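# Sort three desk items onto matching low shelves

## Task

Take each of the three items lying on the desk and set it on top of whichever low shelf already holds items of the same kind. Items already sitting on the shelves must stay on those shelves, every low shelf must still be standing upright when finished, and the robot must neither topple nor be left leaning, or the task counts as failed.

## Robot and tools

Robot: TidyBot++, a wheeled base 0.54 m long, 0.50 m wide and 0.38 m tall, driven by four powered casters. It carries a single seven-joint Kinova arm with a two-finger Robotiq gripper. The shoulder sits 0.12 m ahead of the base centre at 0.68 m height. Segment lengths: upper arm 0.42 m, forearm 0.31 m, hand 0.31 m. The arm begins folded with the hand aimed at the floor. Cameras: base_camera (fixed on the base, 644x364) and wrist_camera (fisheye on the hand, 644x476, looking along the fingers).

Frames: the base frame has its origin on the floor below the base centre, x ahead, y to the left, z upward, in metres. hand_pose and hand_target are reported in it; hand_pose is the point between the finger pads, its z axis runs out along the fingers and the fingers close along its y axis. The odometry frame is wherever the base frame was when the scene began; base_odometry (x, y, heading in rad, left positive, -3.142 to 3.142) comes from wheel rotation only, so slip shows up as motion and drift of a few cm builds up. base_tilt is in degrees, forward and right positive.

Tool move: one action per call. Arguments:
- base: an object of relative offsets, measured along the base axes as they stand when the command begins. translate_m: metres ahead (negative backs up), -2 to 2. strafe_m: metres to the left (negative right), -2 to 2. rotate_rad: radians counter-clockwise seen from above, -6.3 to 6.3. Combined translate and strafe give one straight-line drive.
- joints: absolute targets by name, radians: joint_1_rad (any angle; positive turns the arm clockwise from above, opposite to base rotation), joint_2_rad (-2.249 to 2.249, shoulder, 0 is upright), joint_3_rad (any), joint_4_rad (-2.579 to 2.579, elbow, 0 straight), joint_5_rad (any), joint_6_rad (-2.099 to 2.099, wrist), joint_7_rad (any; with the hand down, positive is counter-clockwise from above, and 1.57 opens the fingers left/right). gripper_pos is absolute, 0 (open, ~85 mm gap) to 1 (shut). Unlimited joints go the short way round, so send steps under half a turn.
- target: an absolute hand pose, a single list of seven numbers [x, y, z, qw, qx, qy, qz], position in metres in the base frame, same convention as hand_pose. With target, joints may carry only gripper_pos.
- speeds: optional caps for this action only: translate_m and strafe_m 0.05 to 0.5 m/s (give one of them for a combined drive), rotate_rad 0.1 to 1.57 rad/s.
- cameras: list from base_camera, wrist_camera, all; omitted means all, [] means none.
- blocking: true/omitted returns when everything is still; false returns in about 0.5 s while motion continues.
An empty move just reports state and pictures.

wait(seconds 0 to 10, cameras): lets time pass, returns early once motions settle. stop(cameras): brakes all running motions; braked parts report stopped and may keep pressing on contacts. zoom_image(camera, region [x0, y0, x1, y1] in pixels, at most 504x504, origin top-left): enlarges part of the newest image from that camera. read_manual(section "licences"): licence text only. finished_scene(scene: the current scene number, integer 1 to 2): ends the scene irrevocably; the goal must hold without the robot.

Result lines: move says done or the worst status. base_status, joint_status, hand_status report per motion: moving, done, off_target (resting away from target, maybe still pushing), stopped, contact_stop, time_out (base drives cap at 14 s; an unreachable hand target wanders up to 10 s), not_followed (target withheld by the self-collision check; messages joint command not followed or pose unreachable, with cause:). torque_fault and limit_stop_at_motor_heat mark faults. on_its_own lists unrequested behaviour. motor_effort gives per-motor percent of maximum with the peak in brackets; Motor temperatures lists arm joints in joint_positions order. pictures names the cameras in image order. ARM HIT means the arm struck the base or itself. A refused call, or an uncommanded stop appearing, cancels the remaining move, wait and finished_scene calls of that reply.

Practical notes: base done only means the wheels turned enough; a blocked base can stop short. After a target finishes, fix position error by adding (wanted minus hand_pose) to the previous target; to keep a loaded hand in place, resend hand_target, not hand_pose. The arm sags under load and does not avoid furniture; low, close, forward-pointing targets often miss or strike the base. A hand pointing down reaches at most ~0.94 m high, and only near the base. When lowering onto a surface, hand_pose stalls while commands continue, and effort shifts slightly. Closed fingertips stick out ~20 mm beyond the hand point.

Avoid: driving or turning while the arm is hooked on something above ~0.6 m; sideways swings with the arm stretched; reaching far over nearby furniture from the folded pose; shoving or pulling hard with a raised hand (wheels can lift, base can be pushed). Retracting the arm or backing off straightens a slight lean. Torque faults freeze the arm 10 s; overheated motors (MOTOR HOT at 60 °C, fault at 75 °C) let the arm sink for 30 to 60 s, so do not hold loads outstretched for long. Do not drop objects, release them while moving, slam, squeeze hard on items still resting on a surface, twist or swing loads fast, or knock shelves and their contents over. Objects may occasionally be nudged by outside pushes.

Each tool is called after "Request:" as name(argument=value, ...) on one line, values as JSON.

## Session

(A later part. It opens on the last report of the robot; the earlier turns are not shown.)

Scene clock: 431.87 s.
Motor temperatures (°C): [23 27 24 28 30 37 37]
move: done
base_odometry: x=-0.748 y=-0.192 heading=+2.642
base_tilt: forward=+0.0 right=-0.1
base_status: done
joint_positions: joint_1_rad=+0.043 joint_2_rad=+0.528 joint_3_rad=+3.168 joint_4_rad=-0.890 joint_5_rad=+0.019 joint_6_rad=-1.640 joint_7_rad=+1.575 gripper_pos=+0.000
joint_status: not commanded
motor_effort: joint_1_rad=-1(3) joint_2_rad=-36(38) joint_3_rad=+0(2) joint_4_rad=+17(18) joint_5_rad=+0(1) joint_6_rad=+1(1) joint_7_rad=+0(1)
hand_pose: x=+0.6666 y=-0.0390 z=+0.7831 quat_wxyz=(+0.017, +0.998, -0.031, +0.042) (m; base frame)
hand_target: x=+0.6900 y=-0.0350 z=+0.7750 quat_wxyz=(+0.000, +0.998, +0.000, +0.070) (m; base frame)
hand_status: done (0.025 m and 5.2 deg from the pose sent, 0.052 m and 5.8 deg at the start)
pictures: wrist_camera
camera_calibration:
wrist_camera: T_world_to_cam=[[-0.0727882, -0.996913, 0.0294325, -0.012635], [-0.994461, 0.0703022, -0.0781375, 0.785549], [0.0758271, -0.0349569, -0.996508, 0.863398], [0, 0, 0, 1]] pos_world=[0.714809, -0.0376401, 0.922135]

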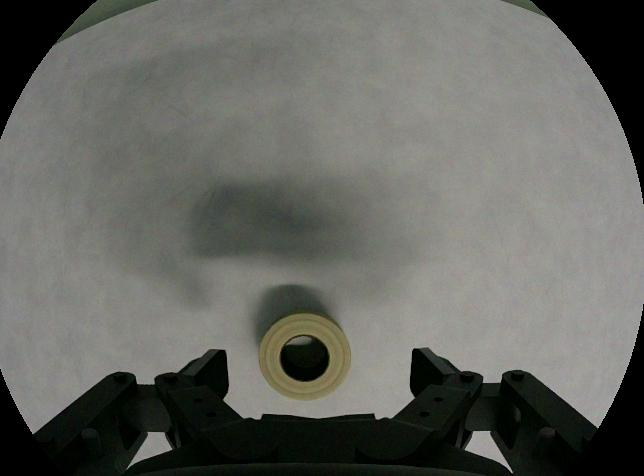

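Request:
move(base={"strafe_m": 0.009}, cameras=[])

Request:
move(target=[0.688, -0.035, 0.748, 0.0, 0.997, 0.0, 0.07], cameras=["wrist_camera"])

Scene clock: 438.63 s.
Motor temperatures (°C): [23 27 24 28 30 37 37]
move: done
base_odometry: x=-0.752 y=-0.200 heading=+2.642
base_tilt: forward=+0.0 right=-0.1
base_status: done
joint_positions: joint_1_rad=+0.046 joint_2_rad=+0.528 joint_3_rad=+3.168 joint_4_rad=-0.890 joint_5_rad=+0.017 joint_6_rad=-1.639 joint_7_rad=+1.575 gripper_pos=+0.000
joint_status: not commanded
motor_effort: joint_1_rad=-1(3) joint_2_rad=-37(38) joint_3_rad=+1(2) joint_4_rad=+17(18) joint_5_rad=+0(1) joint_6_rad=+1(1) joint_7_rad=+0(1)
hand_pose: x=+0.6665 y=-0.0405 z=+0.7831 quat_wxyz=(+0.017, +0.998, -0.033, +0.042) (m; base frame)
hand_target: x=+0.6900 y=-0.0350 z=+0.7750 quat_wxyz=(+0.000, +0.998, +0.000, +0.070) (m; base frame)
hand_status: not commanded
pictures: none
No camera images: "cameras" was empty.

Scene clock: 439.57 s.
Motor temperatures (°C): [23 27 24 28 30 37 37]
move: done
base_odometry: x=-0.752 y=-0.200 heading=+2.642
base_tilt: forward=+0.0 right=+0.0
base_status: not commanded
joint_positions: joint_1_rad=+0.046 joint_2_rad=+0.525 joint_3_rad=+3.168 joint_4_rad=-0.997 joint_5_rad=+0.017 joint_6_rad=-1.549 joint_7_rad=+1.576 gripper_pos=+0.000
joint_status: not commanded
motor_effort: joint_1_rad=-1(1) joint_2_rad=-36(38) joint_3_rad=+1(1) joint_4_rad=+17(18) joint_5_rad=+0(1) joint_6_rad=+0(1) joint_7_rad=+0(1)
hand_pose: x=+0.6647 y=-0.0409 z=+0.7508 quat_wxyz=(+0.017, +0.999, -0.032, +0.035) (m; base frame)
hand_target: x=+0.6880 y=-0.0350 z=+0.7480 quat_wxyz=(+0.000, +0.998, +0.000, +0.070) (m; base frame)
hand_status: done (0.024 m and 5.8 deg from the pose sent, 0.042 m and 5.3 deg at the start)
pictures: wrist_camera
camera_calibration:
wrist_camera: T_world_to_cam=[[-0.0744739, -0.996822, 0.0282883, -0.0117478], [-0.995262, 0.0725196, -0.0647612, 0.771806], [0.0625039, -0.0329773, -0.9975, 0.84097], [0, 0, 0, 1]] pos_world=[0.714711, -0.0399486, 0.889183]

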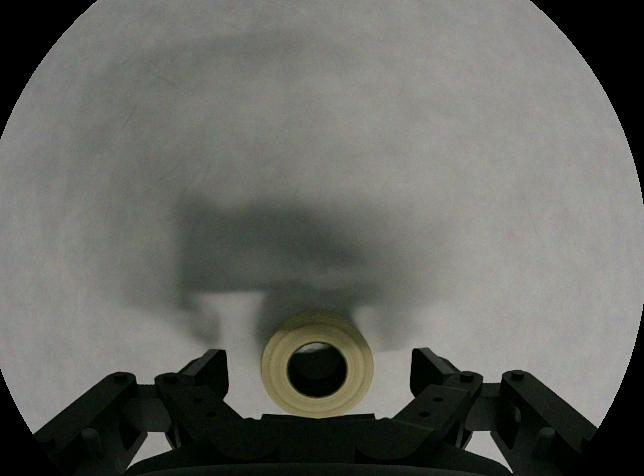

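Request:
move(target=[0.688, -0.035, 0.742, 0.0, 0.997, 0.0, 0.07], cameras=[])

Request:
move(joints={"gripper_pos": 0.42}, cameras=["wrist_camera"])

Scene clock: 446.83 s.
Motor temperatures (°C): [23 27 24 28 30 37 37]
move: done
base_odometry: x=-0.752 y=-0.200 heading=+2.642
base_tilt: forward=+0.0 right=-0.1
base_status: not commanded
joint_positions: joint_1_rad=+0.046 joint_2_rad=+0.524 joint_3_rad=+3.168 joint_4_rad=-1.016 joint_5_rad=+0.017 joint_6_rad=-1.525 joint_7_rad=+1.576 gripper_pos=+0.000
joint_status: not commanded
motor_effort: joint_1_rad=-1(1) joint_2_rad=-36(38) joint_3_rad=+0(1) joint_4_rad=+17(18) joint_5_rad=-1(1) joint_6_rad=+0(1) joint_7_rad=+0(1)
hand_pose: x=+0.6662 y=-0.0411 z=+0.7452 quat_wxyz=(+0.017, +0.999, -0.032, +0.037) (m; base frame)
hand_target: x=+0.6880 y=-0.0350 z=+0.7420 quat_wxyz=(+0.000, +0.998, +0.000, +0.070) (m; base frame)
hand_status: done (0.023 m and 5.6 deg from the pose sent, 0.026 m and 5.8 deg at the start)
pictures: none
No camera images: "cameras" was empty.

Scene clock: 447.60 s.
Motor temperatures (°C): [23 27 24 28 30 37 37]
move: done
base_odometry: x=-0.752 y=-0.200 heading=+2.642
base_tilt: forward=+0.0 right=+0.0
base_status: not commanded
joint_positions: joint_1_rad=+0.046 joint_2_rad=+0.524 joint_3_rad=+3.168 joint_4_rad=-1.016 joint_5_rad=+0.017 joint_6_rad=-1.525 joint_7_rad=+1.576 gripper_pos=+0.420
joint_status: all done
motor_effort: joint_1_rad=+0(1) joint_2_rad=-36(37) joint_3_rad=+1(1) joint_4_rad=+17(18) joint_5_rad=-1(1) joint_6_rad=+1(1) joint_7_rad=+0(1)
hand_pose: x=+0.6663 y=-0.0411 z=+0.7452 quat_wxyz=(+0.017, +0.999, -0.032, +0.038) (m; base frame)
hand_target: x=+0.6880 y=-0.0350 z=+0.7420 quat_wxyz=(+0.000, +0.998, +0.000, +0.070) (m; base frame)
hand_status: not commanded
pictures: wrist_camera
camera_calibration:
wrist_camera: T_world_to_cam=[[-0.0740343, -0.996856, 0.028235, -0.0119945], [-0.994954, 0.0719115, -0.0699605, 0.776718], [0.0677101, -0.033272, -0.99715, 0.831495], [0, 0, 0, 1]] pos_world=[0.71561, -0.0401462, 0.883804]

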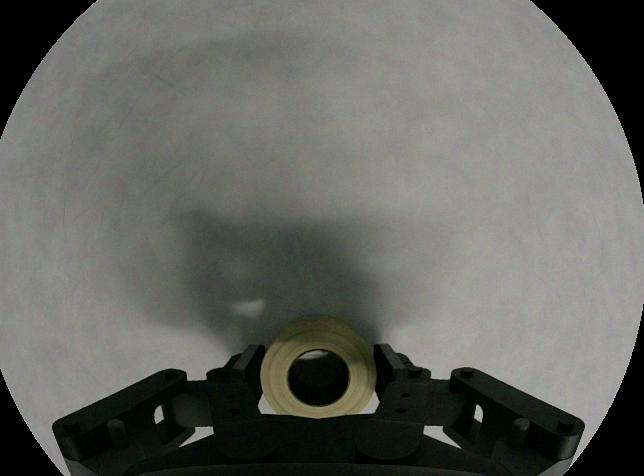

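Request:
move(joints={"gripper_pos": 0.62}, cameras=[])

Request:
move(target=[0.66, -0.035, 0.82, 0.0, 0.997, 0.0, 0.05], cameras=["wrist_camera"])

Scene clock: 459.07 s.
Motor temperatures (°C): [23 28 24 28 30 37 37]
move: off_target
base_odometry: x=-0.752 y=-0.200 heading=+2.642
base_tilt: forward=+0.0 right=+0.0
base_status: not commanded
joint_positions: joint_1_rad=+0.046 joint_2_rad=+0.521 joint_3_rad=+3.168 joint_4_rad=-1.017 joint_5_rad=+0.017 joint_6_rad=-1.525 joint_7_rad=+1.576 gripper_pos=+0.501
joint_status: gripper_pos off_target (ended at +0.501, target +0.620)
motor_effort: joint_1_rad=+0(1) joint_2_rad=-36(37) joint_3_rad=+1(2) joint_4_rad=+17(18) joint_5_rad=-1(1) joint_6_rad=+1(1) joint_7_rad=+1(1)
hand_pose: x=+0.6658 y=-0.0410 z=+0.7469 quat_wxyz=(+0.017, +0.999, -0.032, +0.039) (m; base frame)
hand_target: x=+0.6880 y=-0.0350 z=+0.7420 quat_wxyz=(+0.000, +0.998, +0.000, +0.070) (m; base frame)
hand_status: not commanded
pictures: none
No camera images: "cameras" was empty.

Scene clock: 460.33 s.
Motor temperatures (°C): [23 28 24 28 30 37 37]
move: done
base_odometry: x=-0.752 y=-0.200 heading=+2.642
base_tilt: forward=-0.1 right=-0.1
base_status: not commanded
joint_positions: joint_1_rad=+0.046 joint_2_rad=+0.509 joint_3_rad=+3.168 joint_4_rad=-0.806 joint_5_rad=+0.017 joint_6_rad=-1.659 joint_7_rad=+1.576 gripper_pos=+0.501
joint_status: not commanded
motor_effort: joint_1_rad=-1(1) joint_2_rad=-36(39) joint_3_rad=+0(1) joint_4_rad=+18(19) joint_5_rad=+0(1) joint_6_rad=+1(2) joint_7_rad=+1(2)
hand_pose: x=+0.6789 y=-0.0411 z=+0.8219 quat_wxyz=(+0.018, +0.996, -0.033, +0.083) (m; base frame)
hand_target: x=+0.6600 y=-0.0350 z=+0.8200 quat_wxyz=(+0.000, +0.999, +0.000, +0.050) (m; base frame)
hand_status: done (0.020 m and 5.8 deg from the pose sent, 0.074 m and 4.3 deg at the start)
pictures: wrist_camera
camera_calibration:
wrist_camera: T_world_to_cam=[[-0.0775827, -0.99662, 0.0269938, -0.00975661], [-0.98428, 0.0722571, -0.161157, 0.862315], [0.158662, -0.0390724, -0.98656, 0.836479], [0, 0, 0, 1]] pos_world=[0.715284, -0.0393487, 0.964468]

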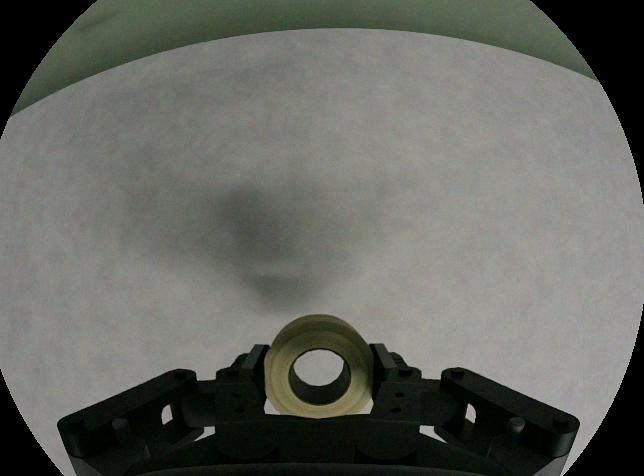

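Request:
move(base={"translate_m": -0.8}, target=[0.44, 0.0, 0.88, 0.008, 0.998, 0, 0.05], cameras=[])

Request:
move(base={"translate_m": -1.984, "strafe_m": 0.244, "rotate_rad": 3.141}, cameras=["all"])

Scene clock: 527.07 s.
Motor temperatures (°C): [23 28 24 28 30 37 37]
move: done
base_odometry: x=-0.050 y=-0.584 heading=+2.641
base_tilt: forward=+0.0 right=+0.0
base_status: done
joint_positions: joint_1_rad=-0.008 joint_2_rad=-0.034 joint_3_rad=+3.168 joint_4_rad=-1.306 joint_5_rad=+0.017 joint_6_rad=-1.680 joint_7_rad=+1.576 gripper_pos=+0.501
joint_status: not commanded
motor_effort: joint_1_rad=+0(1) joint_2_rad=-16(40) joint_3_rad=+1(2) joint_4_rad=+17(18) joint_5_rad=+0(1) joint_6_rad=+2(3) joint_7_rad=+1(2)
hand_pose: x=+0.4638 y=-0.0105 z=+0.8892 quat_wxyz=(+0.009, +0.995, -0.008, +0.094) (m; base frame)
hand_target: x=+0.4400 y=+0.0000 z=+0.8799 quat_wxyz=(+0.008, +0.999, +0.000, +0.050) (m; base frame)
hand_status: done (0.028 m and 5.2 deg from the pose sent, 0.249 m and 5.5 deg at the start)
pictures: none
No camera images: "cameras" was empty.

Scene clock: 532.83 s.
Motor temperatures (°C): [23 28 23 28 30 37 37]
move: done
base_odometry: x=+1.574 y=-1.750 heading=-0.500
base_tilt: forward=+0.0 right=-0.1
base_status: done
joint_positions: joint_1_rad=-0.018 joint_2_rad=-0.030 joint_3_rad=+3.161 joint_4_rad=-1.308 joint_5_rad=+0.017 joint_6_rad=-1.682 joint_7_rad=+1.576 gripper_pos=+0.501
joint_status: not commanded
motor_effort: joint_1_rad=-1(2) joint_2_rad=-17(20) joint_3_rad=+1(3) joint_4_rad=+18(18) joint_5_rad=+0(2) joint_6_rad=+2(2) joint_7_rad=+1(2)
hand_pose: x=+0.4640 y=-0.0049 z=+0.8870 quat_wxyz=(+0.009, +0.996, +0.000, +0.091) (m; base frame)
hand_target: x=+0.4400 y=+0.0000 z=+0.8799 quat_wxyz=(+0.008, +0.999, +0.000, +0.050) (m; base frame)
hand_status: not commanded
pictures: base_camera, wrist_camera
camera_calibration:
wrist_camera: T_world_to_cam=[[-0.0109639, -0.999853, 0.0131855, -0.0108078], [-0.984637, 0.00849708, -0.174408, 0.670259], [0.174271, -0.0148951, -0.984585, 0.927283], [0, 0, 0, 1]] pos_world=[0.498245, -0.00268954, 1.03003]

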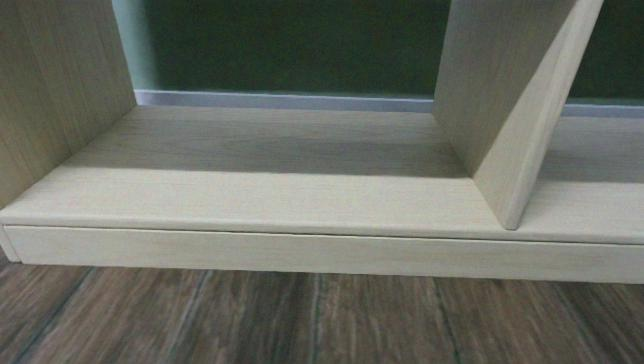

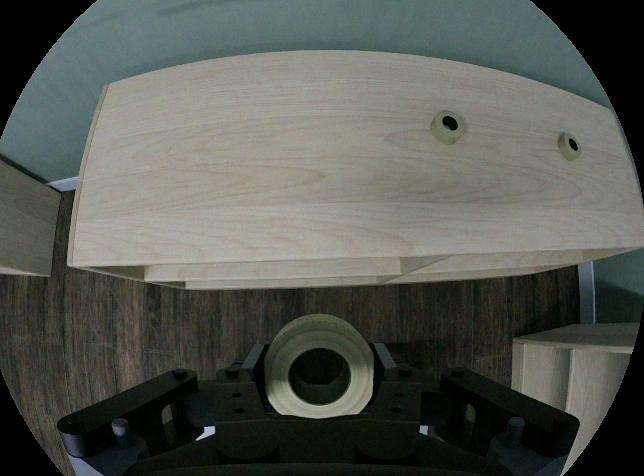

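Request:
move(base={"translate_m": 0.215, "rotate_rad": 0.026}, target=[0.516, 0.095, 0.71, 0.012, 0.997, -0.01, 0.068], cameras=["wrist_camera"])

Request:
move(target=[0.518, 0.095, 0.66, 0.012, 0.997, -0.01, 0.070], cameras=["wrist_camera"])

Scene clock: 552.30 s.
Motor temperatures (°C): [23 28 23 28 30 37 37]
move: done
base_odometry: x=+1.763 y=-1.853 heading=-0.474
base_tilt: forward=+0.0 right=-0.1
base_status: done
joint_positions: joint_1_rad=-0.208 joint_2_rad=+0.157 joint_3_rad=+3.093 joint_4_rad=-1.656 joint_5_rad=+0.025 joint_6_rad=-1.275 joint_7_rad=+1.317 gripper_pos=+0.501
joint_status: not commanded
motor_effort: joint_1_rad=+0(2) joint_2_rad=-23(29) joint_3_rad=+1(2) joint_4_rad=+17(18) joint_5_rad=+0(2) joint_6_rad=+0(2) joint_7_rad=+1(1)
hand_pose: x=+0.4949 y=+0.0919 z=+0.7110 quat_wxyz=(+0.001, +1.000, +0.004, +0.028) (m; base frame)
hand_target: x=+0.5160 y=+0.0950 z=+0.7100 quat_wxyz=(+0.012, +0.998, -0.010, +0.068) (m; base frame)
hand_status: done (0.021 m and 5.1 deg from the pose sent, 0.210 m and 2.9 deg at the start)
pictures: wrist_camera
camera_calibration:
wrist_camera: T_world_to_cam=[[-0.000747565, -1, 0.0000821032, 0.0928828], [-0.99881, 0.000742673, -0.0487613, 0.587536], [0.0487612, -0.000118458, -0.99881, 0.820972], [0, 0, 0, 1]] pos_world=[0.546875, 0.0925437, 0.848637]

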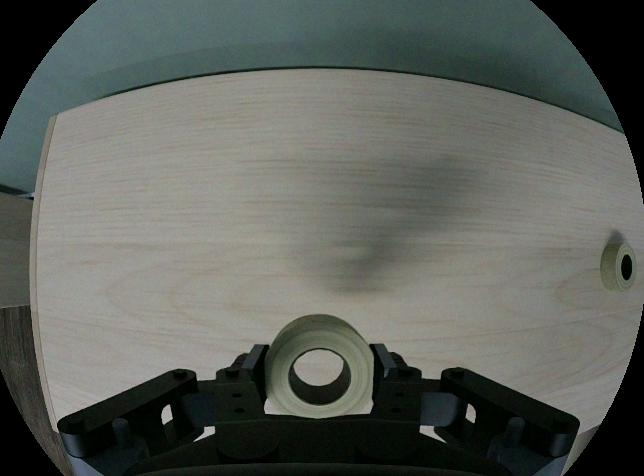

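Scene clock: 553.60 s.
Motor temperatures (°C): [23 28 23 28 30 37 37]
move: done
base_odometry: x=+1.763 y=-1.853 heading=-0.474
base_tilt: forward=+0.0 right=-0.2
base_status: not commanded
joint_positions: joint_1_rad=-0.223 joint_2_rad=+0.189 joint_3_rad=+3.093 joint_4_rad=-1.778 joint_5_rad=+0.030 joint_6_rad=-1.113 joint_7_rad=+1.305 gripper_pos=+0.501
joint_status: not commanded
motor_effort: joint_1_rad=+0(1) joint_2_rad=-23(25) joint_3_rad=+1(1) joint_4_rad=+16(18) joint_5_rad=+0(1) joint_6_rad=+0(1) joint_7_rad=+0(1)
hand_pose: x=+0.4945 y=+0.0971 z=+0.6632 quat_wxyz=(+0.001, +0.999, +0.008, +0.032) (m; base frame)
hand_target: x=+0.5180 y=+0.0950 z=+0.6600 quat_wxyz=(+0.012, +0.997, -0.010, +0.070) (m; base frame)
hand_status: done (0.024 m and 5.0 deg from the pose sent, 0.056 m and 5.3 deg at the start)
pictures: wrist_camera
camera_calibration:
wrist_camera: T_world_to_cam=[[0.00749896, -0.999972, -0.000729026, 0.0945689], [-0.998288, -0.00744404, -0.0580126, 0.591556], [0.0580055, 0.00116281, -0.998316, 0.768282], [0, 0, 0, 1]] pos_world=[0.545269, 0.0980764, 0.801375]

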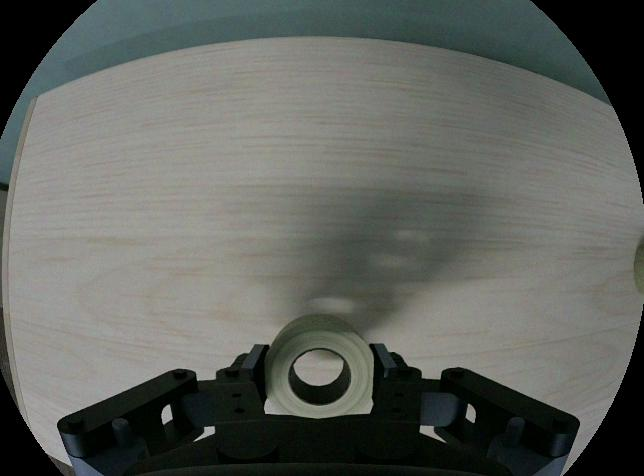

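Request:
move(target=[0.518, 0.095, 0.643, 0.027, 0.997, -0.01, 0.077], cameras=[])

Request:
move(target=[0.518, 0.095, 0.634, 0.027, 0.997, -0.01, 0.077], cameras=[])

Request:
move(target=[0.518, 0.095, 0.628, 0.027, 0.997, -0.01, 0.077], cameras=["wrist_camera"])

Scene clock: 562.20 s.
Motor temperatures (°C): [23 28 23 28 30 37 37]
move: done
base_odometry: x=+1.763 y=-1.853 heading=-0.474
base_tilt: forward=+0.0 right=-0.1
base_status: not commanded
joint_positions: joint_1_rad=-0.263 joint_2_rad=+0.201 joint_3_rad=+3.095 joint_4_rad=-1.820 joint_5_rad=+0.078 joint_6_rad=-1.050 joint_7_rad=+1.248 gripper_pos=+0.501
joint_status: not commanded
motor_effort: joint_1_rad=+0(1) joint_2_rad=-24(25) joint_3_rad=+0(2) joint_4_rad=+16(17) joint_5_rad=+0(1) joint_6_rad=+1(1) joint_7_rad=+0(1)
hand_pose: x=+0.4953 y=+0.0993 z=+0.6474 quat_wxyz=(+0.018, +0.999, +0.011, +0.043) (m; base frame)
hand_target: x=+0.5180 y=+0.0950 z=+0.6430 quat_wxyz=(+0.027, +0.997, -0.010, +0.077) (m; base frame)
hand_status: done (0.024 m and 4.7 deg from the pose sent, 0.031 m and 6.3 deg at the start)
pictures: none
No camera images: "cameras" was empty.

Scene clock: 562.83 s.
Motor temperatures (°C): [23 28 23 28 30 37 37]
move: done
base_odometry: x=+1.763 y=-1.853 heading=-0.474
base_tilt: forward=+0.0 right=-0.1
base_status: not commanded
joint_positions: joint_1_rad=-0.266 joint_2_rad=+0.209 joint_3_rad=+3.099 joint_4_rad=-1.838 joint_5_rad=+0.078 joint_6_rad=-1.020 joint_7_rad=+1.247 gripper_pos=+0.501
joint_status: not commanded
motor_effort: joint_1_rad=+0(1) joint_2_rad=-23(25) joint_3_rad=+0(1) joint_4_rad=+16(16) joint_5_rad=+0(0) joint_6_rad=+1(1) joint_7_rad=+0(2)
hand_pose: x=+0.4963 y=+0.1000 z=+0.6396 quat_wxyz=(+0.017, +0.999, +0.011, +0.045) (m; base frame)
hand_target: x=+0.5180 y=+0.0950 z=+0.6340 quat_wxyz=(+0.027, +0.997, -0.010, +0.077) (m; base frame)
hand_status: done (0.023 m and 4.6 deg from the pose sent, 0.027 m and 4.7 deg at the start)
pictures: none
No camera images: "cameras" was empty.

Scene clock: 563.40 s.
Motor temperatures (°C): [23 28 23 28 30 37 37]
move: done
base_odometry: x=+1.763 y=-1.853 heading=-0.474
base_tilt: forward=+0.0 right=+0.0
base_status: not commanded
joint_positions: joint_1_rad=-0.269 joint_2_rad=+0.213 joint_3_rad=+3.102 joint_4_rad=-1.849 joint_5_rad=+0.079 joint_6_rad=-1.001 joint_7_rad=+1.245 gripper_pos=+0.501
joint_status: not commanded
motor_effort: joint_1_rad=-1(1) joint_2_rad=-21(24) joint_3_rad=+1(1) joint_4_rad=+15(16) joint_5_rad=+0(1) joint_6_rad=+1(1) joint_7_rad=+0(2)
hand_pose: x=+0.4971 y=+0.1004 z=+0.6352 quat_wxyz=(+0.016, +0.999, +0.011, +0.047) (m; base frame)
hand_target: x=+0.5180 y=+0.0950 z=+0.6280 quat_wxyz=(+0.027, +0.997, -0.010, +0.077) (m; base frame)
hand_status: done (0.023 m and 4.4 deg from the pose sent, 0.025 m and 4.6 deg at the start)
pictures: wrist_camera
camera_calibration:
wrist_camera: T_world_to_cam=[[0.0105877, -0.999505, 0.0296184, 0.0770399], [-0.996095, -0.0131387, -0.0873036, 0.610662], [0.0876495, -0.0285784, -0.995741, 0.726736], [0, 0, 0, 1]] pos_world=[0.543763, 0.105794, 0.774672]

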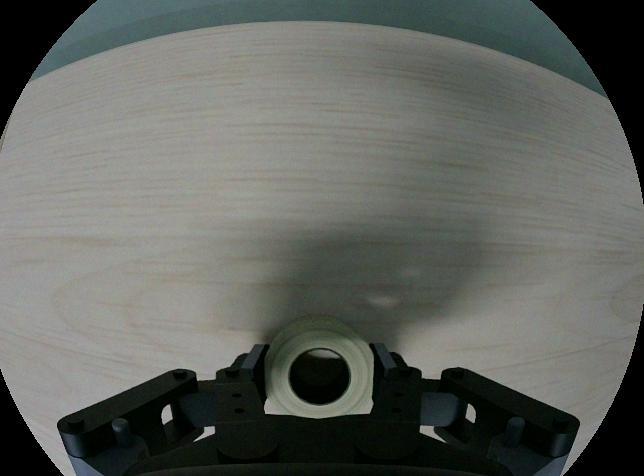

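Request:
move(target=[0.518, 0.095, 0.621, 0.027, 0.997, -0.01, 0.075], cameras=["wrist_camera"])

Scene clock: 568.33 s.
Motor temperatures (°C): [23 28 23 28 30 37 37]
move: done
base_odometry: x=+1.763 y=-1.853 heading=-0.474
base_tilt: forward=+0.0 right=-0.1
base_status: not commanded
joint_positions: joint_1_rad=-0.273 joint_2_rad=+0.213 joint_3_rad=+3.107 joint_4_rad=-1.851 joint_5_rad=+0.079 joint_6_rad=-0.992 joint_7_rad=+1.245 gripper_pos=+0.501
joint_status: not commanded
motor_effort: joint_1_rad=-1(1) joint_2_rad=-18(23) joint_3_rad=+0(1) joint_4_rad=+13(15) joint_5_rad=-1(1) joint_6_rad=+2(3) joint_7_rad=+0(1)
hand_pose: x=+0.4985 y=+0.1007 z=+0.6348 quat_wxyz=(+0.016, +0.999, +0.011, +0.050) (m; base frame)
hand_target: x=+0.5180 y=+0.0950 z=+0.6210 quat_wxyz=(+0.027, +0.997, -0.010, +0.075) (m; base frame)
hand_status: done (0.025 m and 4.0 deg from the pose sent, 0.026 m and 4.2 deg at the start)
pictures: wrist_camera
camera_calibration:
wrist_camera: T_world_to_cam=[[0.0110566, -0.999517, 0.0290377, 0.0774351], [-0.995515, -0.0137315, -0.0935999, 0.615778], [0.0939535, -0.0278726, -0.995186, 0.722688], [0, 0, 0, 1]] pos_world=[0.544262, 0.105997, 0.774597]

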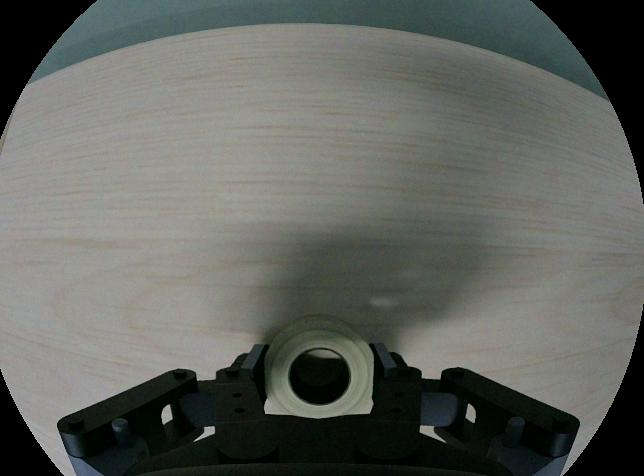

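Request:
move(target=[0.518, 0.095, 0.630, 0.027, 0.997, -0.01, 0.075], cameras=[])

Request:
move(joints={"gripper_pos": 0.15}, cameras=[])

Request:
move(target=[0.50, 0.095, 0.80, 0.012, 0.998, -0.01, 0.05], cameras=["wrist_camera"])

Scene clock: 577.80 s.
Motor temperatures (°C): [23 28 23 28 30 37 37]
move: done
base_odometry: x=+1.763 y=-1.853 heading=-0.474
base_tilt: forward=+0.0 right=-0.2
base_status: not commanded
joint_positions: joint_1_rad=-0.273 joint_2_rad=+0.213 joint_3_rad=+3.107 joint_4_rad=-1.849 joint_5_rad=+0.079 joint_6_rad=-0.992 joint_7_rad=+1.245 gripper_pos=+0.501
joint_status: not commanded
motor_effort: joint_1_rad=-1(1) joint_2_rad=-20(24) joint_3_rad=+0(2) joint_4_rad=+11(15) joint_5_rad=-1(1) joint_6_rad=-1(2) joint_7_rad=+1(1)
hand_pose: x=+0.4995 y=+0.1010 z=+0.6351 quat_wxyz=(+0.015, +0.999, +0.011, +0.051) (m; base frame)
hand_target: x=+0.5180 y=+0.0950 z=+0.6300 quat_wxyz=(+0.027, +0.997, -0.010, +0.075) (m; base frame)
hand_status: done (0.020 m and 3.9 deg from the pose sent, 0.021 m and 4.0 deg at the start)
pictures: none
No camera images: "cameras" was empty.

Scene clock: 578.60 s.
Motor temperatures (°C): [23 28 23 28 30 37 37]
move: done
base_odometry: x=+1.763 y=-1.853 heading=-0.474
base_tilt: forward=+0.0 right=-0.1
base_status: not commanded
joint_positions: joint_1_rad=-0.273 joint_2_rad=+0.219 joint_3_rad=+3.107 joint_4_rad=-1.850 joint_5_rad=+0.080 joint_6_rad=-0.992 joint_7_rad=+1.245 gripper_pos=+0.150
joint_status: all done
motor_effort: joint_1_rad=-1(1) joint_2_rad=-24(25) joint_3_rad=+1(2) joint_4_rad=+16(16) joint_5_rad=+0(1) joint_6_rad=+1(2) joint_7_rad=+0(2)
hand_pose: x=+0.4992 y=+0.1009 z=+0.6328 quat_wxyz=(+0.016, +0.999, +0.011, +0.048) (m; base frame)
hand_target: x=+0.5180 y=+0.0950 z=+0.6300 quat_wxyz=(+0.027, +0.997, -0.010, +0.075) (m; base frame)
hand_status: not commanded
pictures: none
No camera images: "cameras" was empty.

Scene clock: 580.57 s.
Motor temperatures (°C): [23 28 23 28 30 37 37]
move: done
base_odometry: x=+1.763 y=-1.853 heading=-0.474
base_tilt: forward=+0.0 right=-0.1
base_status: not commanded
joint_positions: joint_1_rad=-0.234 joint_2_rad=+0.122 joint_3_rad=+3.081 joint_4_rad=-1.430 joint_5_rad=+0.080 joint_6_rad=-1.435 joint_7_rad=+1.245 gripper_pos=+0.150
joint_status: not commanded
motor_effort: joint_1_rad=+0(1) joint_2_rad=-22(26) joint_3_rad=+1(2) joint_4_rad=+18(18) joint_5_rad=+0(1) joint_6_rad=+1(2) joint_7_rad=+1(1)
hand_pose: x=+0.5210 y=+0.0965 z=+0.7984 quat_wxyz=(+0.011, +0.996, -0.014, +0.084) (m; base frame)
hand_target: x=+0.5000 y=+0.0950 z=+0.8000 quat_wxyz=(+0.012, +0.999, -0.010, +0.050) (m; base frame)
hand_status: done (0.021 m and 4.0 deg from the pose sent, 0.167 m and 2.5 deg at the start)
pictures: wrist_camera
camera_calibration:
wrist_camera: T_world_to_cam=[[-0.0385546, -0.999136, 0.0155063, 0.104905], [-0.98609, 0.0355313, -0.162368, 0.698732], [0.161677, -0.0215507, -0.986608, 0.840511], [0, 0, 0, 1]] pos_world=[0.557167, 0.0981016, 0.94108]

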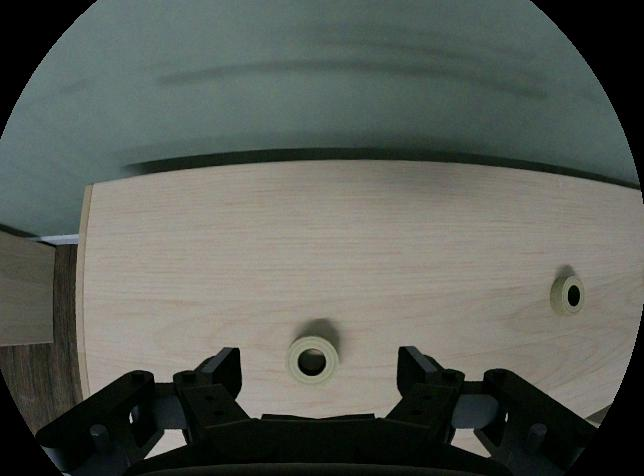

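Request:
move(base={"translate_m": -1.0}, target=[0.42, 0.0, 0.90, 0, 1, 0, 0.0], joints={"gripper_pos": 0.0}, cameras=[])

Request:
move(base={"translate_m": -1.936, "strafe_m": 0.039, "rotate_rad": 3.115}, cameras=["all"])

Scene clock: 608.47 s.
Motor temperatures (°C): [23 27 23 28 30 37 37]
move: done
base_odometry: x=+0.873 y=-1.397 heading=-0.473
base_tilt: forward=+0.1 right=+0.0
base_status: done
joint_positions: joint_1_rad=-0.033 joint_2_rad=+0.006 joint_3_rad=+3.158 joint_4_rad=-1.215 joint_5_rad=+0.053 joint_6_rad=-1.850 joint_7_rad=+1.499 gripper_pos=+0.000
joint_status: all done
motor_effort: joint_1_rad=+0(2) joint_2_rad=-16(27) joint_3_rad=+1(2) joint_4_rad=+16(18) joint_5_rad=+0(1) joint_6_rad=+1(1) joint_7_rad=+1(1)
hand_pose: x=+0.4392 y=-0.0092 z=+0.9001 quat_wxyz=(+0.024, +0.998, -0.036, +0.036) (m; base frame)
hand_target: x=+0.4200 y=+0.0000 z=+0.9000 quat_wxyz=(+0.000, +1.000, +0.000, +0.000) (m; base frame)
hand_status: done (0.021 m and 6.4 deg from the pose sent, 0.173 m and 9.9 deg at the start)
pictures: none
No camera images: "cameras" was empty.

Scene clock: 614.23 s.
Motor temperatures (°C): [23 27 23 28 30 37 37]
move: done
base_odometry: x=-0.833 y=-0.479 heading=+2.642
base_tilt: forward=+0.0 right=+0.0
base_status: done
joint_positions: joint_1_rad=-0.028 joint_2_rad=+0.012 joint_3_rad=+3.161 joint_4_rad=-1.215 joint_5_rad=+0.046 joint_6_rad=-1.852 joint_7_rad=+1.499 gripper_pos=+0.000
joint_status: not commanded
motor_effort: joint_1_rad=+0(2) joint_2_rad=-17(21) joint_3_rad=+1(3) joint_4_rad=+17(17) joint_5_rad=+0(1) joint_6_rad=+0(1) joint_7_rad=+0(2)
hand_pose: x=+0.4397 y=-0.0095 z=+0.8980 quat_wxyz=(+0.021, +0.999, -0.038, +0.032) (m; base frame)
hand_target: x=+0.4200 y=+0.0000 z=+0.9000 quat_wxyz=(+0.000, +1.000, +0.000, +0.000) (m; base frame)
hand_status: not commanded
pictures: base_camera, wrist_camera
camera_calibration:
wrist_camera: T_world_to_cam=[[-0.0874694, -0.995513, 0.0360887, -0.00274011], [-0.994594, 0.0852388, -0.0593027, 0.550112], [0.0559604, -0.0410808, -0.997587, 1.00576], [0, 0, 0, 1]] pos_world=[0.490616, -0.00830125, 1.03606]

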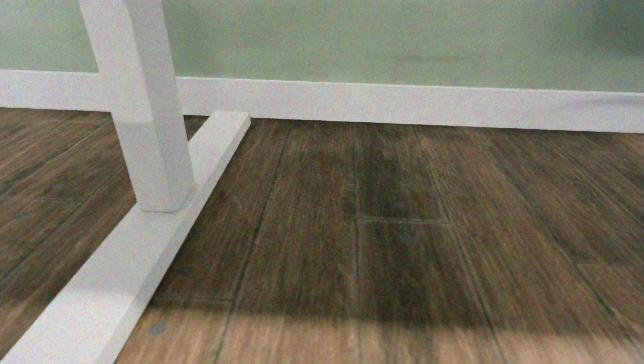

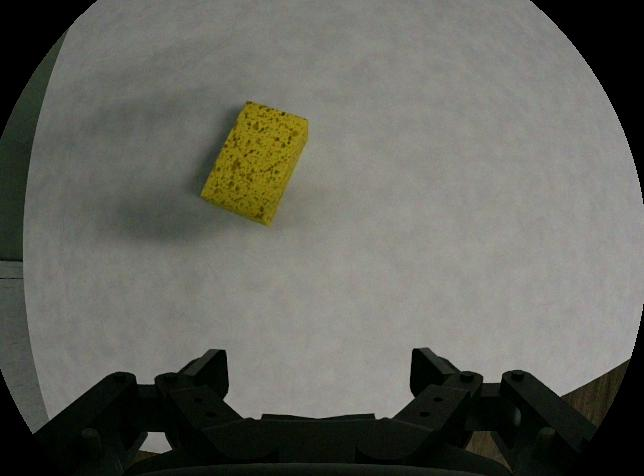

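Request:
zoom_image(camera="wrist_camera", region=[180, 80, 330, 240])

Scaled by 3.150.

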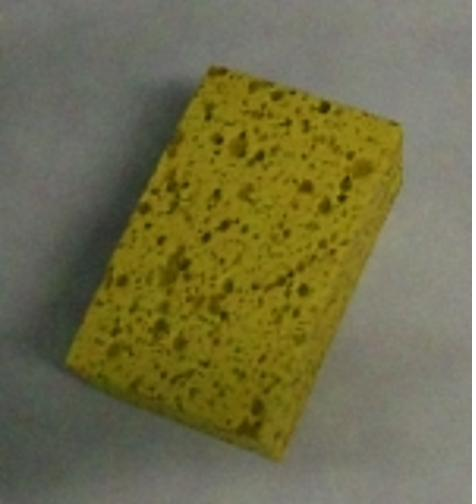

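Request:
move(target=[0.613, 0.022, 0.81, -0.013, 0.967, -0.250, 0.030], cameras=["wrist_camera"])

Scene clock: 642.20 s.
Motor temperatures (°C): [23 27 23 28 30 37 37]
move: done
base_odometry: x=-0.833 y=-0.479 heading=+2.642
base_tilt: forward=+0.1 right=-0.1
base_status: not commanded
joint_positions: joint_1_rad=-0.081 joint_2_rad=+0.392 joint_3_rad=+3.232 joint_4_rad=-1.025 joint_5_rad=+0.002 joint_6_rad=-1.746 joint_7_rad=+1.136 gripper_pos=+0.000
joint_status: not commanded
motor_effort: joint_1_rad=+0(1) joint_2_rad=-31(34) joint_3_rad=+0(2) joint_4_rad=+17(18) joint_5_rad=+0(1) joint_6_rad=+0(1) joint_7_rad=+1(2)
hand_pose: x=+0.5845 y=+0.0039 z=+0.8076 quat_wxyz=(+0.020, +0.976, -0.217, -0.006) (m; base frame)
hand_target: x=+0.6130 y=+0.0220 z=+0.8100 quat_wxyz=(-0.013, +0.968, -0.250, +0.030) (m; base frame)
hand_status: done (0.034 m and 6.8 deg from the pose sent, 0.197 m and 24.9 deg at the start)
pictures: wrist_camera
camera_calibration:
wrist_camera: T_world_to_cam=[[-0.432072, -0.900971, 0.0395641, 0.224772], [-0.901476, 0.432727, 0.00939293, 0.576342], [-0.0255832, -0.0316076, -0.999173, 0.956879], [0, 0, 0, 1]] pos_world=[0.641156, -0.0166411, 0.941781]

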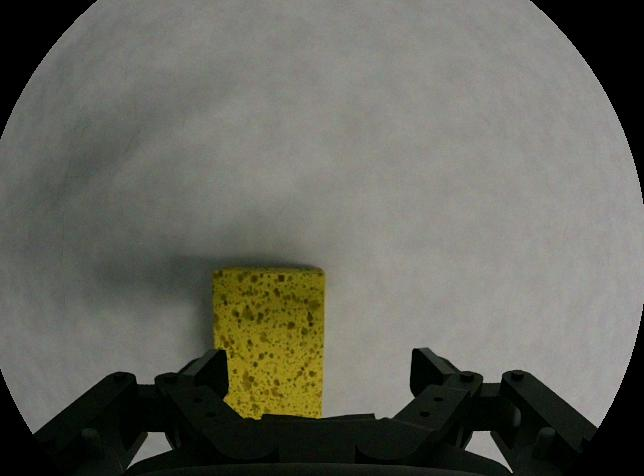

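Request:
move(base={"translate_m": 0.009, "strafe_m": 0.027}, cameras=[])

Request:
move(target=[0.613, 0.022, 0.765, -0.013, 0.967, -0.250, 0.030], cameras=["wrist_camera"])

Scene clock: 654.03 s.
Motor temperatures (°C): [23 27 23 28 30 37 37]
move: done
base_odometry: x=-0.854 y=-0.499 heading=+2.642
base_tilt: forward=+0.0 right=-0.1
base_status: done
joint_positions: joint_1_rad=-0.097 joint_2_rad=+0.393 joint_3_rad=+3.238 joint_4_rad=-1.024 joint_5_rad=-0.005 joint_6_rad=-1.745 joint_7_rad=+1.135 gripper_pos=+0.000
joint_status: not commanded
motor_effort: joint_1_rad=+0(4) joint_2_rad=-31(34) joint_3_rad=+1(3) joint_4_rad=+17(17) joint_5_rad=-1(1) joint_6_rad=-1(1) joint_7_rad=+0(1)
hand_pose: x=+0.5851 y=+0.0111 z=+0.8075 quat_wxyz=(+0.018, +0.977, -0.212, -0.006) (m; base frame)
hand_target: x=+0.6130 y=+0.0220 z=+0.8100 quat_wxyz=(-0.013, +0.968, -0.250, +0.030) (m; base frame)
hand_status: not commanded
pictures: none
No camera images: "cameras" was empty.

Scene clock: 655.13 s.
Motor temperatures (°C): [23 27 23 28 30 37 37]
move: done
base_odometry: x=-0.854 y=-0.499 heading=+2.642
base_tilt: forward=+0.0 right=-0.1
base_status: not commanded
joint_positions: joint_1_rad=-0.097 joint_2_rad=+0.389 joint_3_rad=+3.238 joint_4_rad=-1.159 joint_5_rad=-0.005 joint_6_rad=-1.604 joint_7_rad=+1.135 gripper_pos=+0.000
joint_status: not commanded
motor_effort: joint_1_rad=+0(1) joint_2_rad=-31(32) joint_3_rad=+1(2) joint_4_rad=+17(18) joint_5_rad=-1(1) joint_6_rad=+0(1) joint_7_rad=+1(1)
hand_pose: x=+0.5906 y=+0.0096 z=+0.7675 quat_wxyz=(+0.016, +0.977, -0.213, +0.000) (m; base frame)
hand_target: x=+0.6130 y=+0.0220 z=+0.7650 quat_wxyz=(-0.013, +0.968, -0.250, +0.030) (m; base frame)
hand_status: done (0.026 m and 6.6 deg from the pose sent, 0.052 m and 7.0 deg at the start)
pictures: wrist_camera
camera_calibration:
wrist_camera: T_world_to_cam=[[-0.424003, -0.905178, 0.0295679, 0.237168], [-0.905575, 0.424187, -0.0000523918, 0.589507], [-0.0124949, -0.0267981, -0.999563, 0.909704], [0, 0, 0, 1]] pos_world=[0.645769, -0.0110037, 0.902325]

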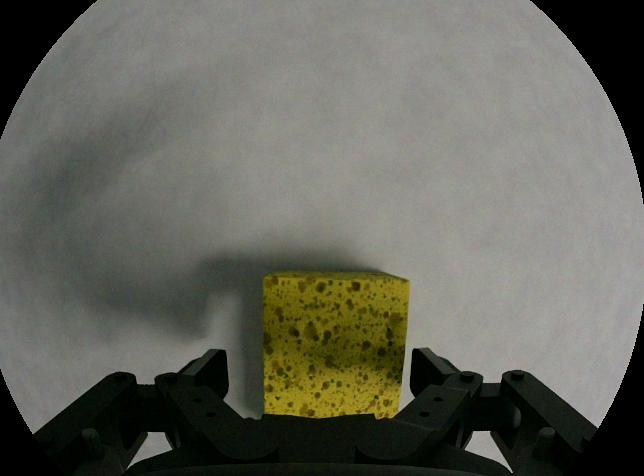

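Request:
move(base={"translate_m": -0.003, "strafe_m": -0.006}, cameras=[])

Request:
move(target=[0.611, 0.022, 0.747, -0.013, 0.967, -0.250, 0.030], cameras=["wrist_camera"])

Scene clock: 664.10 s.
Motor temperatures (°C): [23 27 23 28 30 37 37]
move: done
base_odometry: x=-0.848 y=-0.495 heading=+2.642
base_tilt: forward=+0.0 right=-0.1
base_status: done
joint_positions: joint_1_rad=-0.098 joint_2_rad=+0.386 joint_3_rad=+3.239 joint_4_rad=-1.159 joint_5_rad=-0.006 joint_6_rad=-1.599 joint_7_rad=+1.135 gripper_pos=+0.000
joint_status: not commanded
motor_effort: joint_1_rad=-1(5) joint_2_rad=-32(35) joint_3_rad=+2(2) joint_4_rad=+17(17) joint_5_rad=+0(1) joint_6_rad=+0(1) joint_7_rad=+0(1)
hand_pose: x=+0.5918 y=+0.0098 z=+0.7688 quat_wxyz=(+0.015, +0.977, -0.213, +0.003) (m; base frame)
hand_target: x=+0.6130 y=+0.0220 z=+0.7650 quat_wxyz=(-0.013, +0.968, -0.250, +0.030) (m; base frame)
hand_status: not commanded
pictures: none
No camera images: "cameras" was empty.

Scene clock: 664.90 s.
Motor temperatures (°C): [23 27 23 28 30 37 37]
move: done
base_odometry: x=-0.848 y=-0.495 heading=+2.642
base_tilt: forward=+0.0 right=-0.1
base_status: not commanded
joint_positions: joint_1_rad=-0.098 joint_2_rad=+0.382 joint_3_rad=+3.239 joint_4_rad=-1.224 joint_5_rad=-0.006 joint_6_rad=-1.541 joint_7_rad=+1.135 gripper_pos=+0.000
joint_status: not commanded
motor_effort: joint_1_rad=-1(1) joint_2_rad=-31(33) joint_3_rad=+2(2) joint_4_rad=+17(18) joint_5_rad=-1(1) joint_6_rad=+0(0) joint_7_rad=+0(2)
hand_pose: x=+0.5893 y=+0.0090 z=+0.7501 quat_wxyz=(+0.015, +0.977, -0.213, +0.002) (m; base frame)
hand_target: x=+0.6110 y=+0.0220 z=+0.7470 quat_wxyz=(-0.013, +0.968, -0.250, +0.030) (m; base frame)
hand_status: done (0.025 m and 6.4 deg from the pose sent, 0.032 m and 6.3 deg at the start)
pictures: wrist_camera
camera_calibration:
wrist_camera: T_world_to_cam=[[-0.424419, -0.905053, 0.027331, 0.238485], [-0.905426, 0.42449, -0.0034232, 0.590975], [-0.00850357, -0.0261991, -0.999621, 0.889972], [0, 0, 0, 1]] pos_world=[0.643869, -0.0117049, 0.885139]

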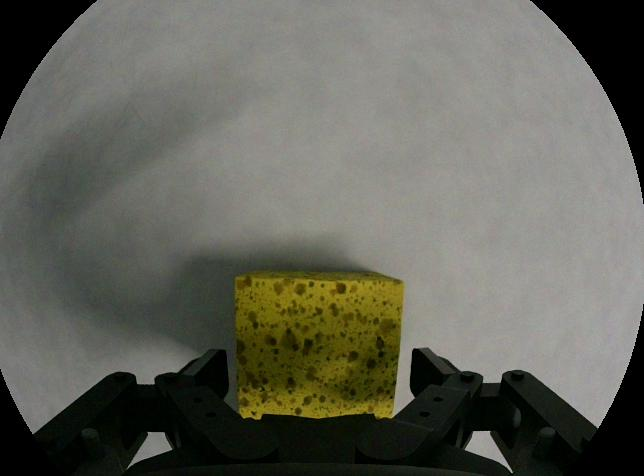

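Request:
move(joints={"gripper_pos": 0.6}, cameras=[])

Request:
move(target=[0.60, 0.022, 0.82, -0.013, 0.967, -0.250, 0.015], cameras=["wrist_camera"])

Scene clock: 670.57 s.
Motor temperatures (°C): [23 27 23 28 30 37 37]
move: off_target
base_odometry: x=-0.848 y=-0.495 heading=+2.642
base_tilt: forward=+0.0 right=-0.1
base_status: not commanded
joint_positions: joint_1_rad=-0.098 joint_2_rad=+0.375 joint_3_rad=+3.239 joint_4_rad=-1.225 joint_5_rad=-0.006 joint_6_rad=-1.540 joint_7_rad=+1.135 gripper_pos=+0.372
joint_status: gripper_pos off_target (ended at +0.372, target +0.600)
motor_effort: joint_1_rad=+0(1) joint_2_rad=-31(32) joint_3_rad=+1(2) joint_4_rad=+17(18) joint_5_rad=+0(1) joint_6_rad=+0(0) joint_7_rad=+1(1)
hand_pose: x=+0.5886 y=+0.0090 z=+0.7531 quat_wxyz=(+0.014, +0.977, -0.213, +0.005) (m; base frame)
hand_target: x=+0.6110 y=+0.0220 z=+0.7470 quat_wxyz=(-0.013, +0.968, -0.250, +0.030) (m; base frame)
hand_status: not commanded
pictures: none
No camera images: "cameras" was empty.

Scene clock: 671.83 s.
Motor temperatures (°C): [23 27 23 28 30 37 37]
move: done
base_odometry: x=-0.848 y=-0.495 heading=+2.642
base_tilt: forward=+0.0 right=-0.1
base_status: not commanded
joint_positions: joint_1_rad=-0.098 joint_2_rad=+0.375 joint_3_rad=+3.239 joint_4_rad=-0.999 joint_5_rad=-0.006 joint_6_rad=-1.654 joint_7_rad=+1.135 gripper_pos=+0.372
joint_status: not commanded
motor_effort: joint_1_rad=-1(1) joint_2_rad=-31(33) joint_3_rad=+2(2) joint_4_rad=+17(18) joint_5_rad=+0(1) joint_6_rad=+1(1) joint_7_rad=+1(1)
hand_pose: x=+0.6173 y=+0.0120 z=+0.8254 quat_wxyz=(+0.002, +0.976, -0.211, +0.059) (m; base frame)
hand_target: x=+0.6000 y=+0.0220 z=+0.8200 quat_wxyz=(-0.013, +0.968, -0.250, +0.015) (m; base frame)
hand_status: done (0.021 m and 7.0 deg from the pose sent, 0.069 m and 5.5 deg at the start)
pictures: wrist_camera
camera_calibration:
wrist_camera: T_world_to_cam=[[-0.420273, -0.907065, -0.024573, 0.291236], [-0.900772, 0.420318, -0.109282, 0.699907], [0.109454, -0.0237935, -0.993707, 0.887939], [0, 0, 0, 1]] pos_world=[0.655667, -0.00888664, 0.965994]

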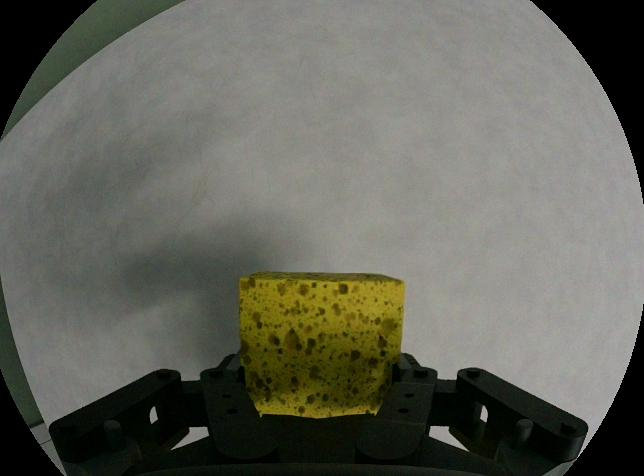

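Request:
move(base={"translate_m": -0.8}, target=[0.44, 0.0, 0.88, 0.008, 0.998, 0, 0.02], cameras=[])

Request:
move(base={"translate_m": -1.857, "strafe_m": 0.169, "rotate_rad": 1.581}, cameras=["all"])

Scene clock: 694.73 s.
Motor temperatures (°C): [23 27 23 28 29 37 37]
move: done
base_odometry: x=-0.146 y=-0.878 heading=+2.642
base_tilt: forward=+0.0 right=-0.1
base_status: done
joint_positions: joint_1_rad=-0.047 joint_2_rad=+0.008 joint_3_rad=+3.176 joint_4_rad=-1.257 joint_5_rad=-0.006 joint_6_rad=-1.744 joint_7_rad=+1.487 gripper_pos=+0.372
joint_status: not commanded
motor_effort: joint_1_rad=+0(1) joint_2_rad=-17(36) joint_3_rad=+1(2) joint_4_rad=+17(18) joint_5_rad=-1(1) joint_6_rad=+1(2) joint_7_rad=+1(1)
hand_pose: x=+0.4635 y=+0.0077 z=+0.8887 quat_wxyz=(-0.006, +0.997, -0.035, +0.066) (m; base frame)
hand_target: x=+0.4400 y=+0.0000 z=+0.8800 quat_wxyz=(+0.008, +1.000, +0.000, +0.020) (m; base frame)
hand_status: done (0.026 m and 6.8 deg from the pose sent, 0.186 m and 24.8 deg at the start)
pictures: none
No camera images: "cameras" was empty.

Scene clock: 699.77 s.
Motor temperatures (°C): [23 27 23 28 29 37 37]
move: done
base_odometry: x=+1.403 y=-1.917 heading=-2.060
base_tilt: forward=+0.0 right=-0.2
base_status: done
joint_positions: joint_1_rad=-0.031 joint_2_rad=+0.017 joint_3_rad=+3.165 joint_4_rad=-1.257 joint_5_rad=-0.006 joint_6_rad=-1.744 joint_7_rad=+1.487 gripper_pos=+0.372
joint_status: not commanded
motor_effort: joint_1_rad=+0(2) joint_2_rad=-18(21) joint_3_rad=+1(3) joint_4_rad=+17(18) joint_5_rad=-1(2) joint_6_rad=+1(1) joint_7_rad=+1(2)
hand_pose: x=+0.4653 y=+0.0061 z=+0.8853 quat_wxyz=(-0.006, +0.997, -0.037, +0.061) (m; base frame)
hand_target: x=+0.4400 y=+0.0000 z=+0.8800 quat_wxyz=(+0.008, +1.000, +0.000, +0.020) (m; base frame)
hand_status: not commanded
pictures: base_camera, wrist_camera
camera_calibration:
wrist_camera: T_world_to_cam=[[-0.0822702, -0.996426, -0.0191751, 0.0620612], [-0.989823, 0.0839364, -0.114917, 0.62049], [0.116116, 0.00952572, -0.99319, 0.960056], [0, 0, 0, 1]] pos_world=[0.507803, 0.000612434, 1.02601]

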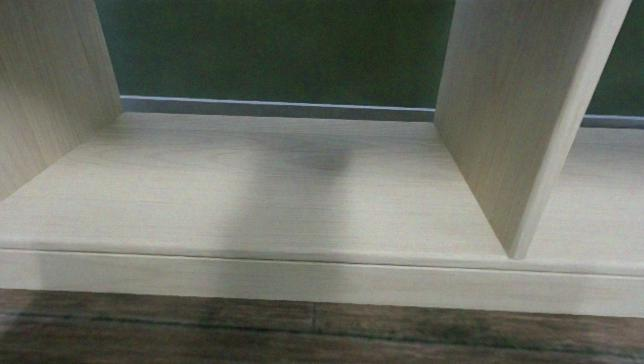

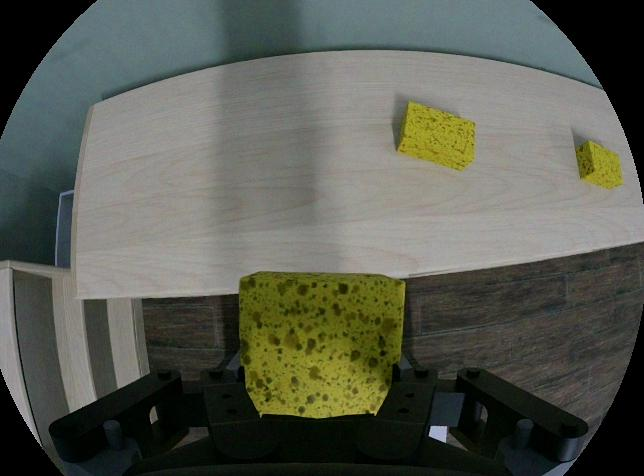

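Request:
move(base={"translate_m": 0.164, "rotate_rad": 0.008}, target=[0.516, 0.115, 0.71, 0.022, 0.999, -0.01, 0.038], cameras=["wrist_camera"])

Request:
move(target=[0.518, 0.115, 0.665, 0.022, 0.999, -0.01, 0.040], cameras=["wrist_camera"])

Scene clock: 717.63 s.
Motor temperatures (°C): [23 27 23 28 29 36 37]
move: done
base_odometry: x=+1.326 y=-2.062 heading=-2.052
base_tilt: forward=+0.0 right=-0.1
base_status: done
joint_positions: joint_1_rad=-0.268 joint_2_rad=+0.211 joint_3_rad=+3.098 joint_4_rad=-1.578 joint_5_rad=+0.029 joint_6_rad=-1.361 joint_7_rad=+1.267 gripper_pos=+0.372
joint_status: not commanded
motor_effort: joint_1_rad=-1(2) joint_2_rad=-25(31) joint_3_rad=+1(2) joint_4_rad=+17(18) joint_5_rad=+0(1) joint_6_rad=+0(2) joint_7_rad=+0(1)
hand_pose: x=+0.4943 y=+0.1124 z=+0.7139 quat_wxyz=(+0.011, +1.000, +0.007, -0.002) (m; base frame)
hand_target: x=+0.5160 y=+0.1150 z=+0.7100 quat_wxyz=(+0.022, +0.999, -0.010, +0.038) (m; base frame)
hand_status: done (0.022 m and 5.1 deg from the pose sent, 0.212 m and 5.2 deg at the start)
pictures: wrist_camera
camera_calibration:
wrist_camera: T_world_to_cam=[[0.00392377, -0.999813, 0.0189381, 0.0975988], [-0.999948, -0.00374382, 0.00952796, 0.546591], [-0.00945527, -0.0189745, -0.999775, 0.855442], [0, 0, 0, 1]] pos_world=[0.554268, 0.115858, 0.848193]

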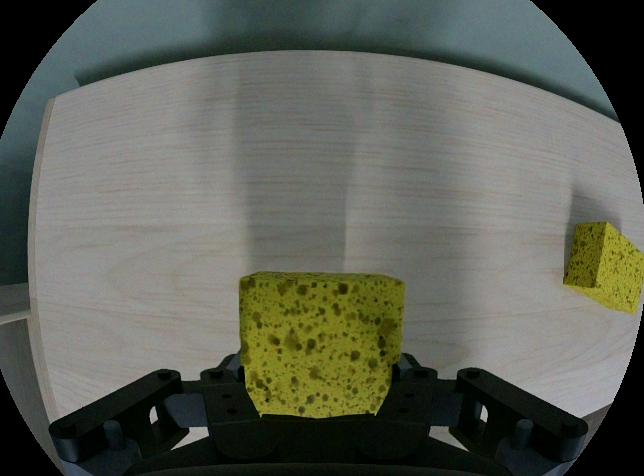

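Scene clock: 718.87 s.
Motor temperatures (°C): [23 27 23 28 29 36 37]
move: done
base_odometry: x=+1.326 y=-2.062 heading=-2.052
base_tilt: forward=+0.1 right=-0.1
base_status: not commanded
joint_positions: joint_1_rad=-0.278 joint_2_rad=+0.239 joint_3_rad=+3.098 joint_4_rad=-1.686 joint_5_rad=+0.033 joint_6_rad=-1.219 joint_7_rad=+1.258 gripper_pos=+0.372
joint_status: not commanded
motor_effort: joint_1_rad=-1(1) joint_2_rad=-25(26) joint_3_rad=+0(1) joint_4_rad=+16(17) joint_5_rad=-1(1) joint_6_rad=+0(0) joint_7_rad=+0(1)
hand_pose: x=+0.4946 y=+0.1162 z=+0.6704 quat_wxyz=(+0.010, +1.000, +0.010, +0.002) (m; base frame)
hand_target: x=+0.5180 y=+0.1150 z=+0.6650 quat_wxyz=(+0.022, +0.999, -0.010, +0.040) (m; base frame)
hand_status: done (0.024 m and 5.1 deg from the pose sent, 0.054 m and 5.3 deg at the start)
pictures: wrist_camera
camera_calibration:
wrist_camera: T_world_to_cam=[[0.00948201, -0.999788, 0.0182945, 0.0998774], [-0.999952, -0.00943733, 0.00252688, 0.552636], [-0.00235369, -0.0183176, -0.999829, 0.808483], [0, 0, 0, 1]] pos_world=[0.553565, 0.119881, 0.805122]

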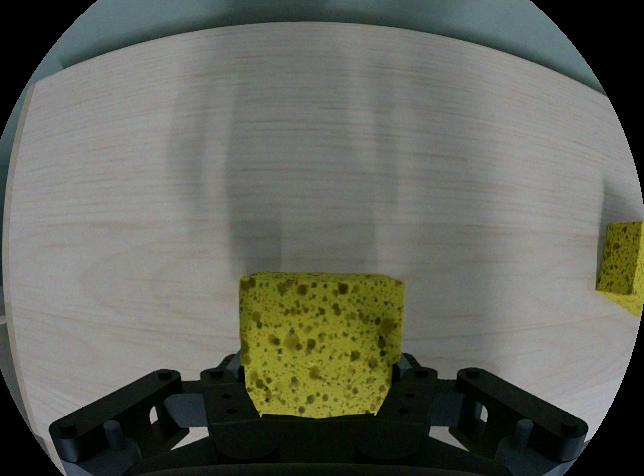

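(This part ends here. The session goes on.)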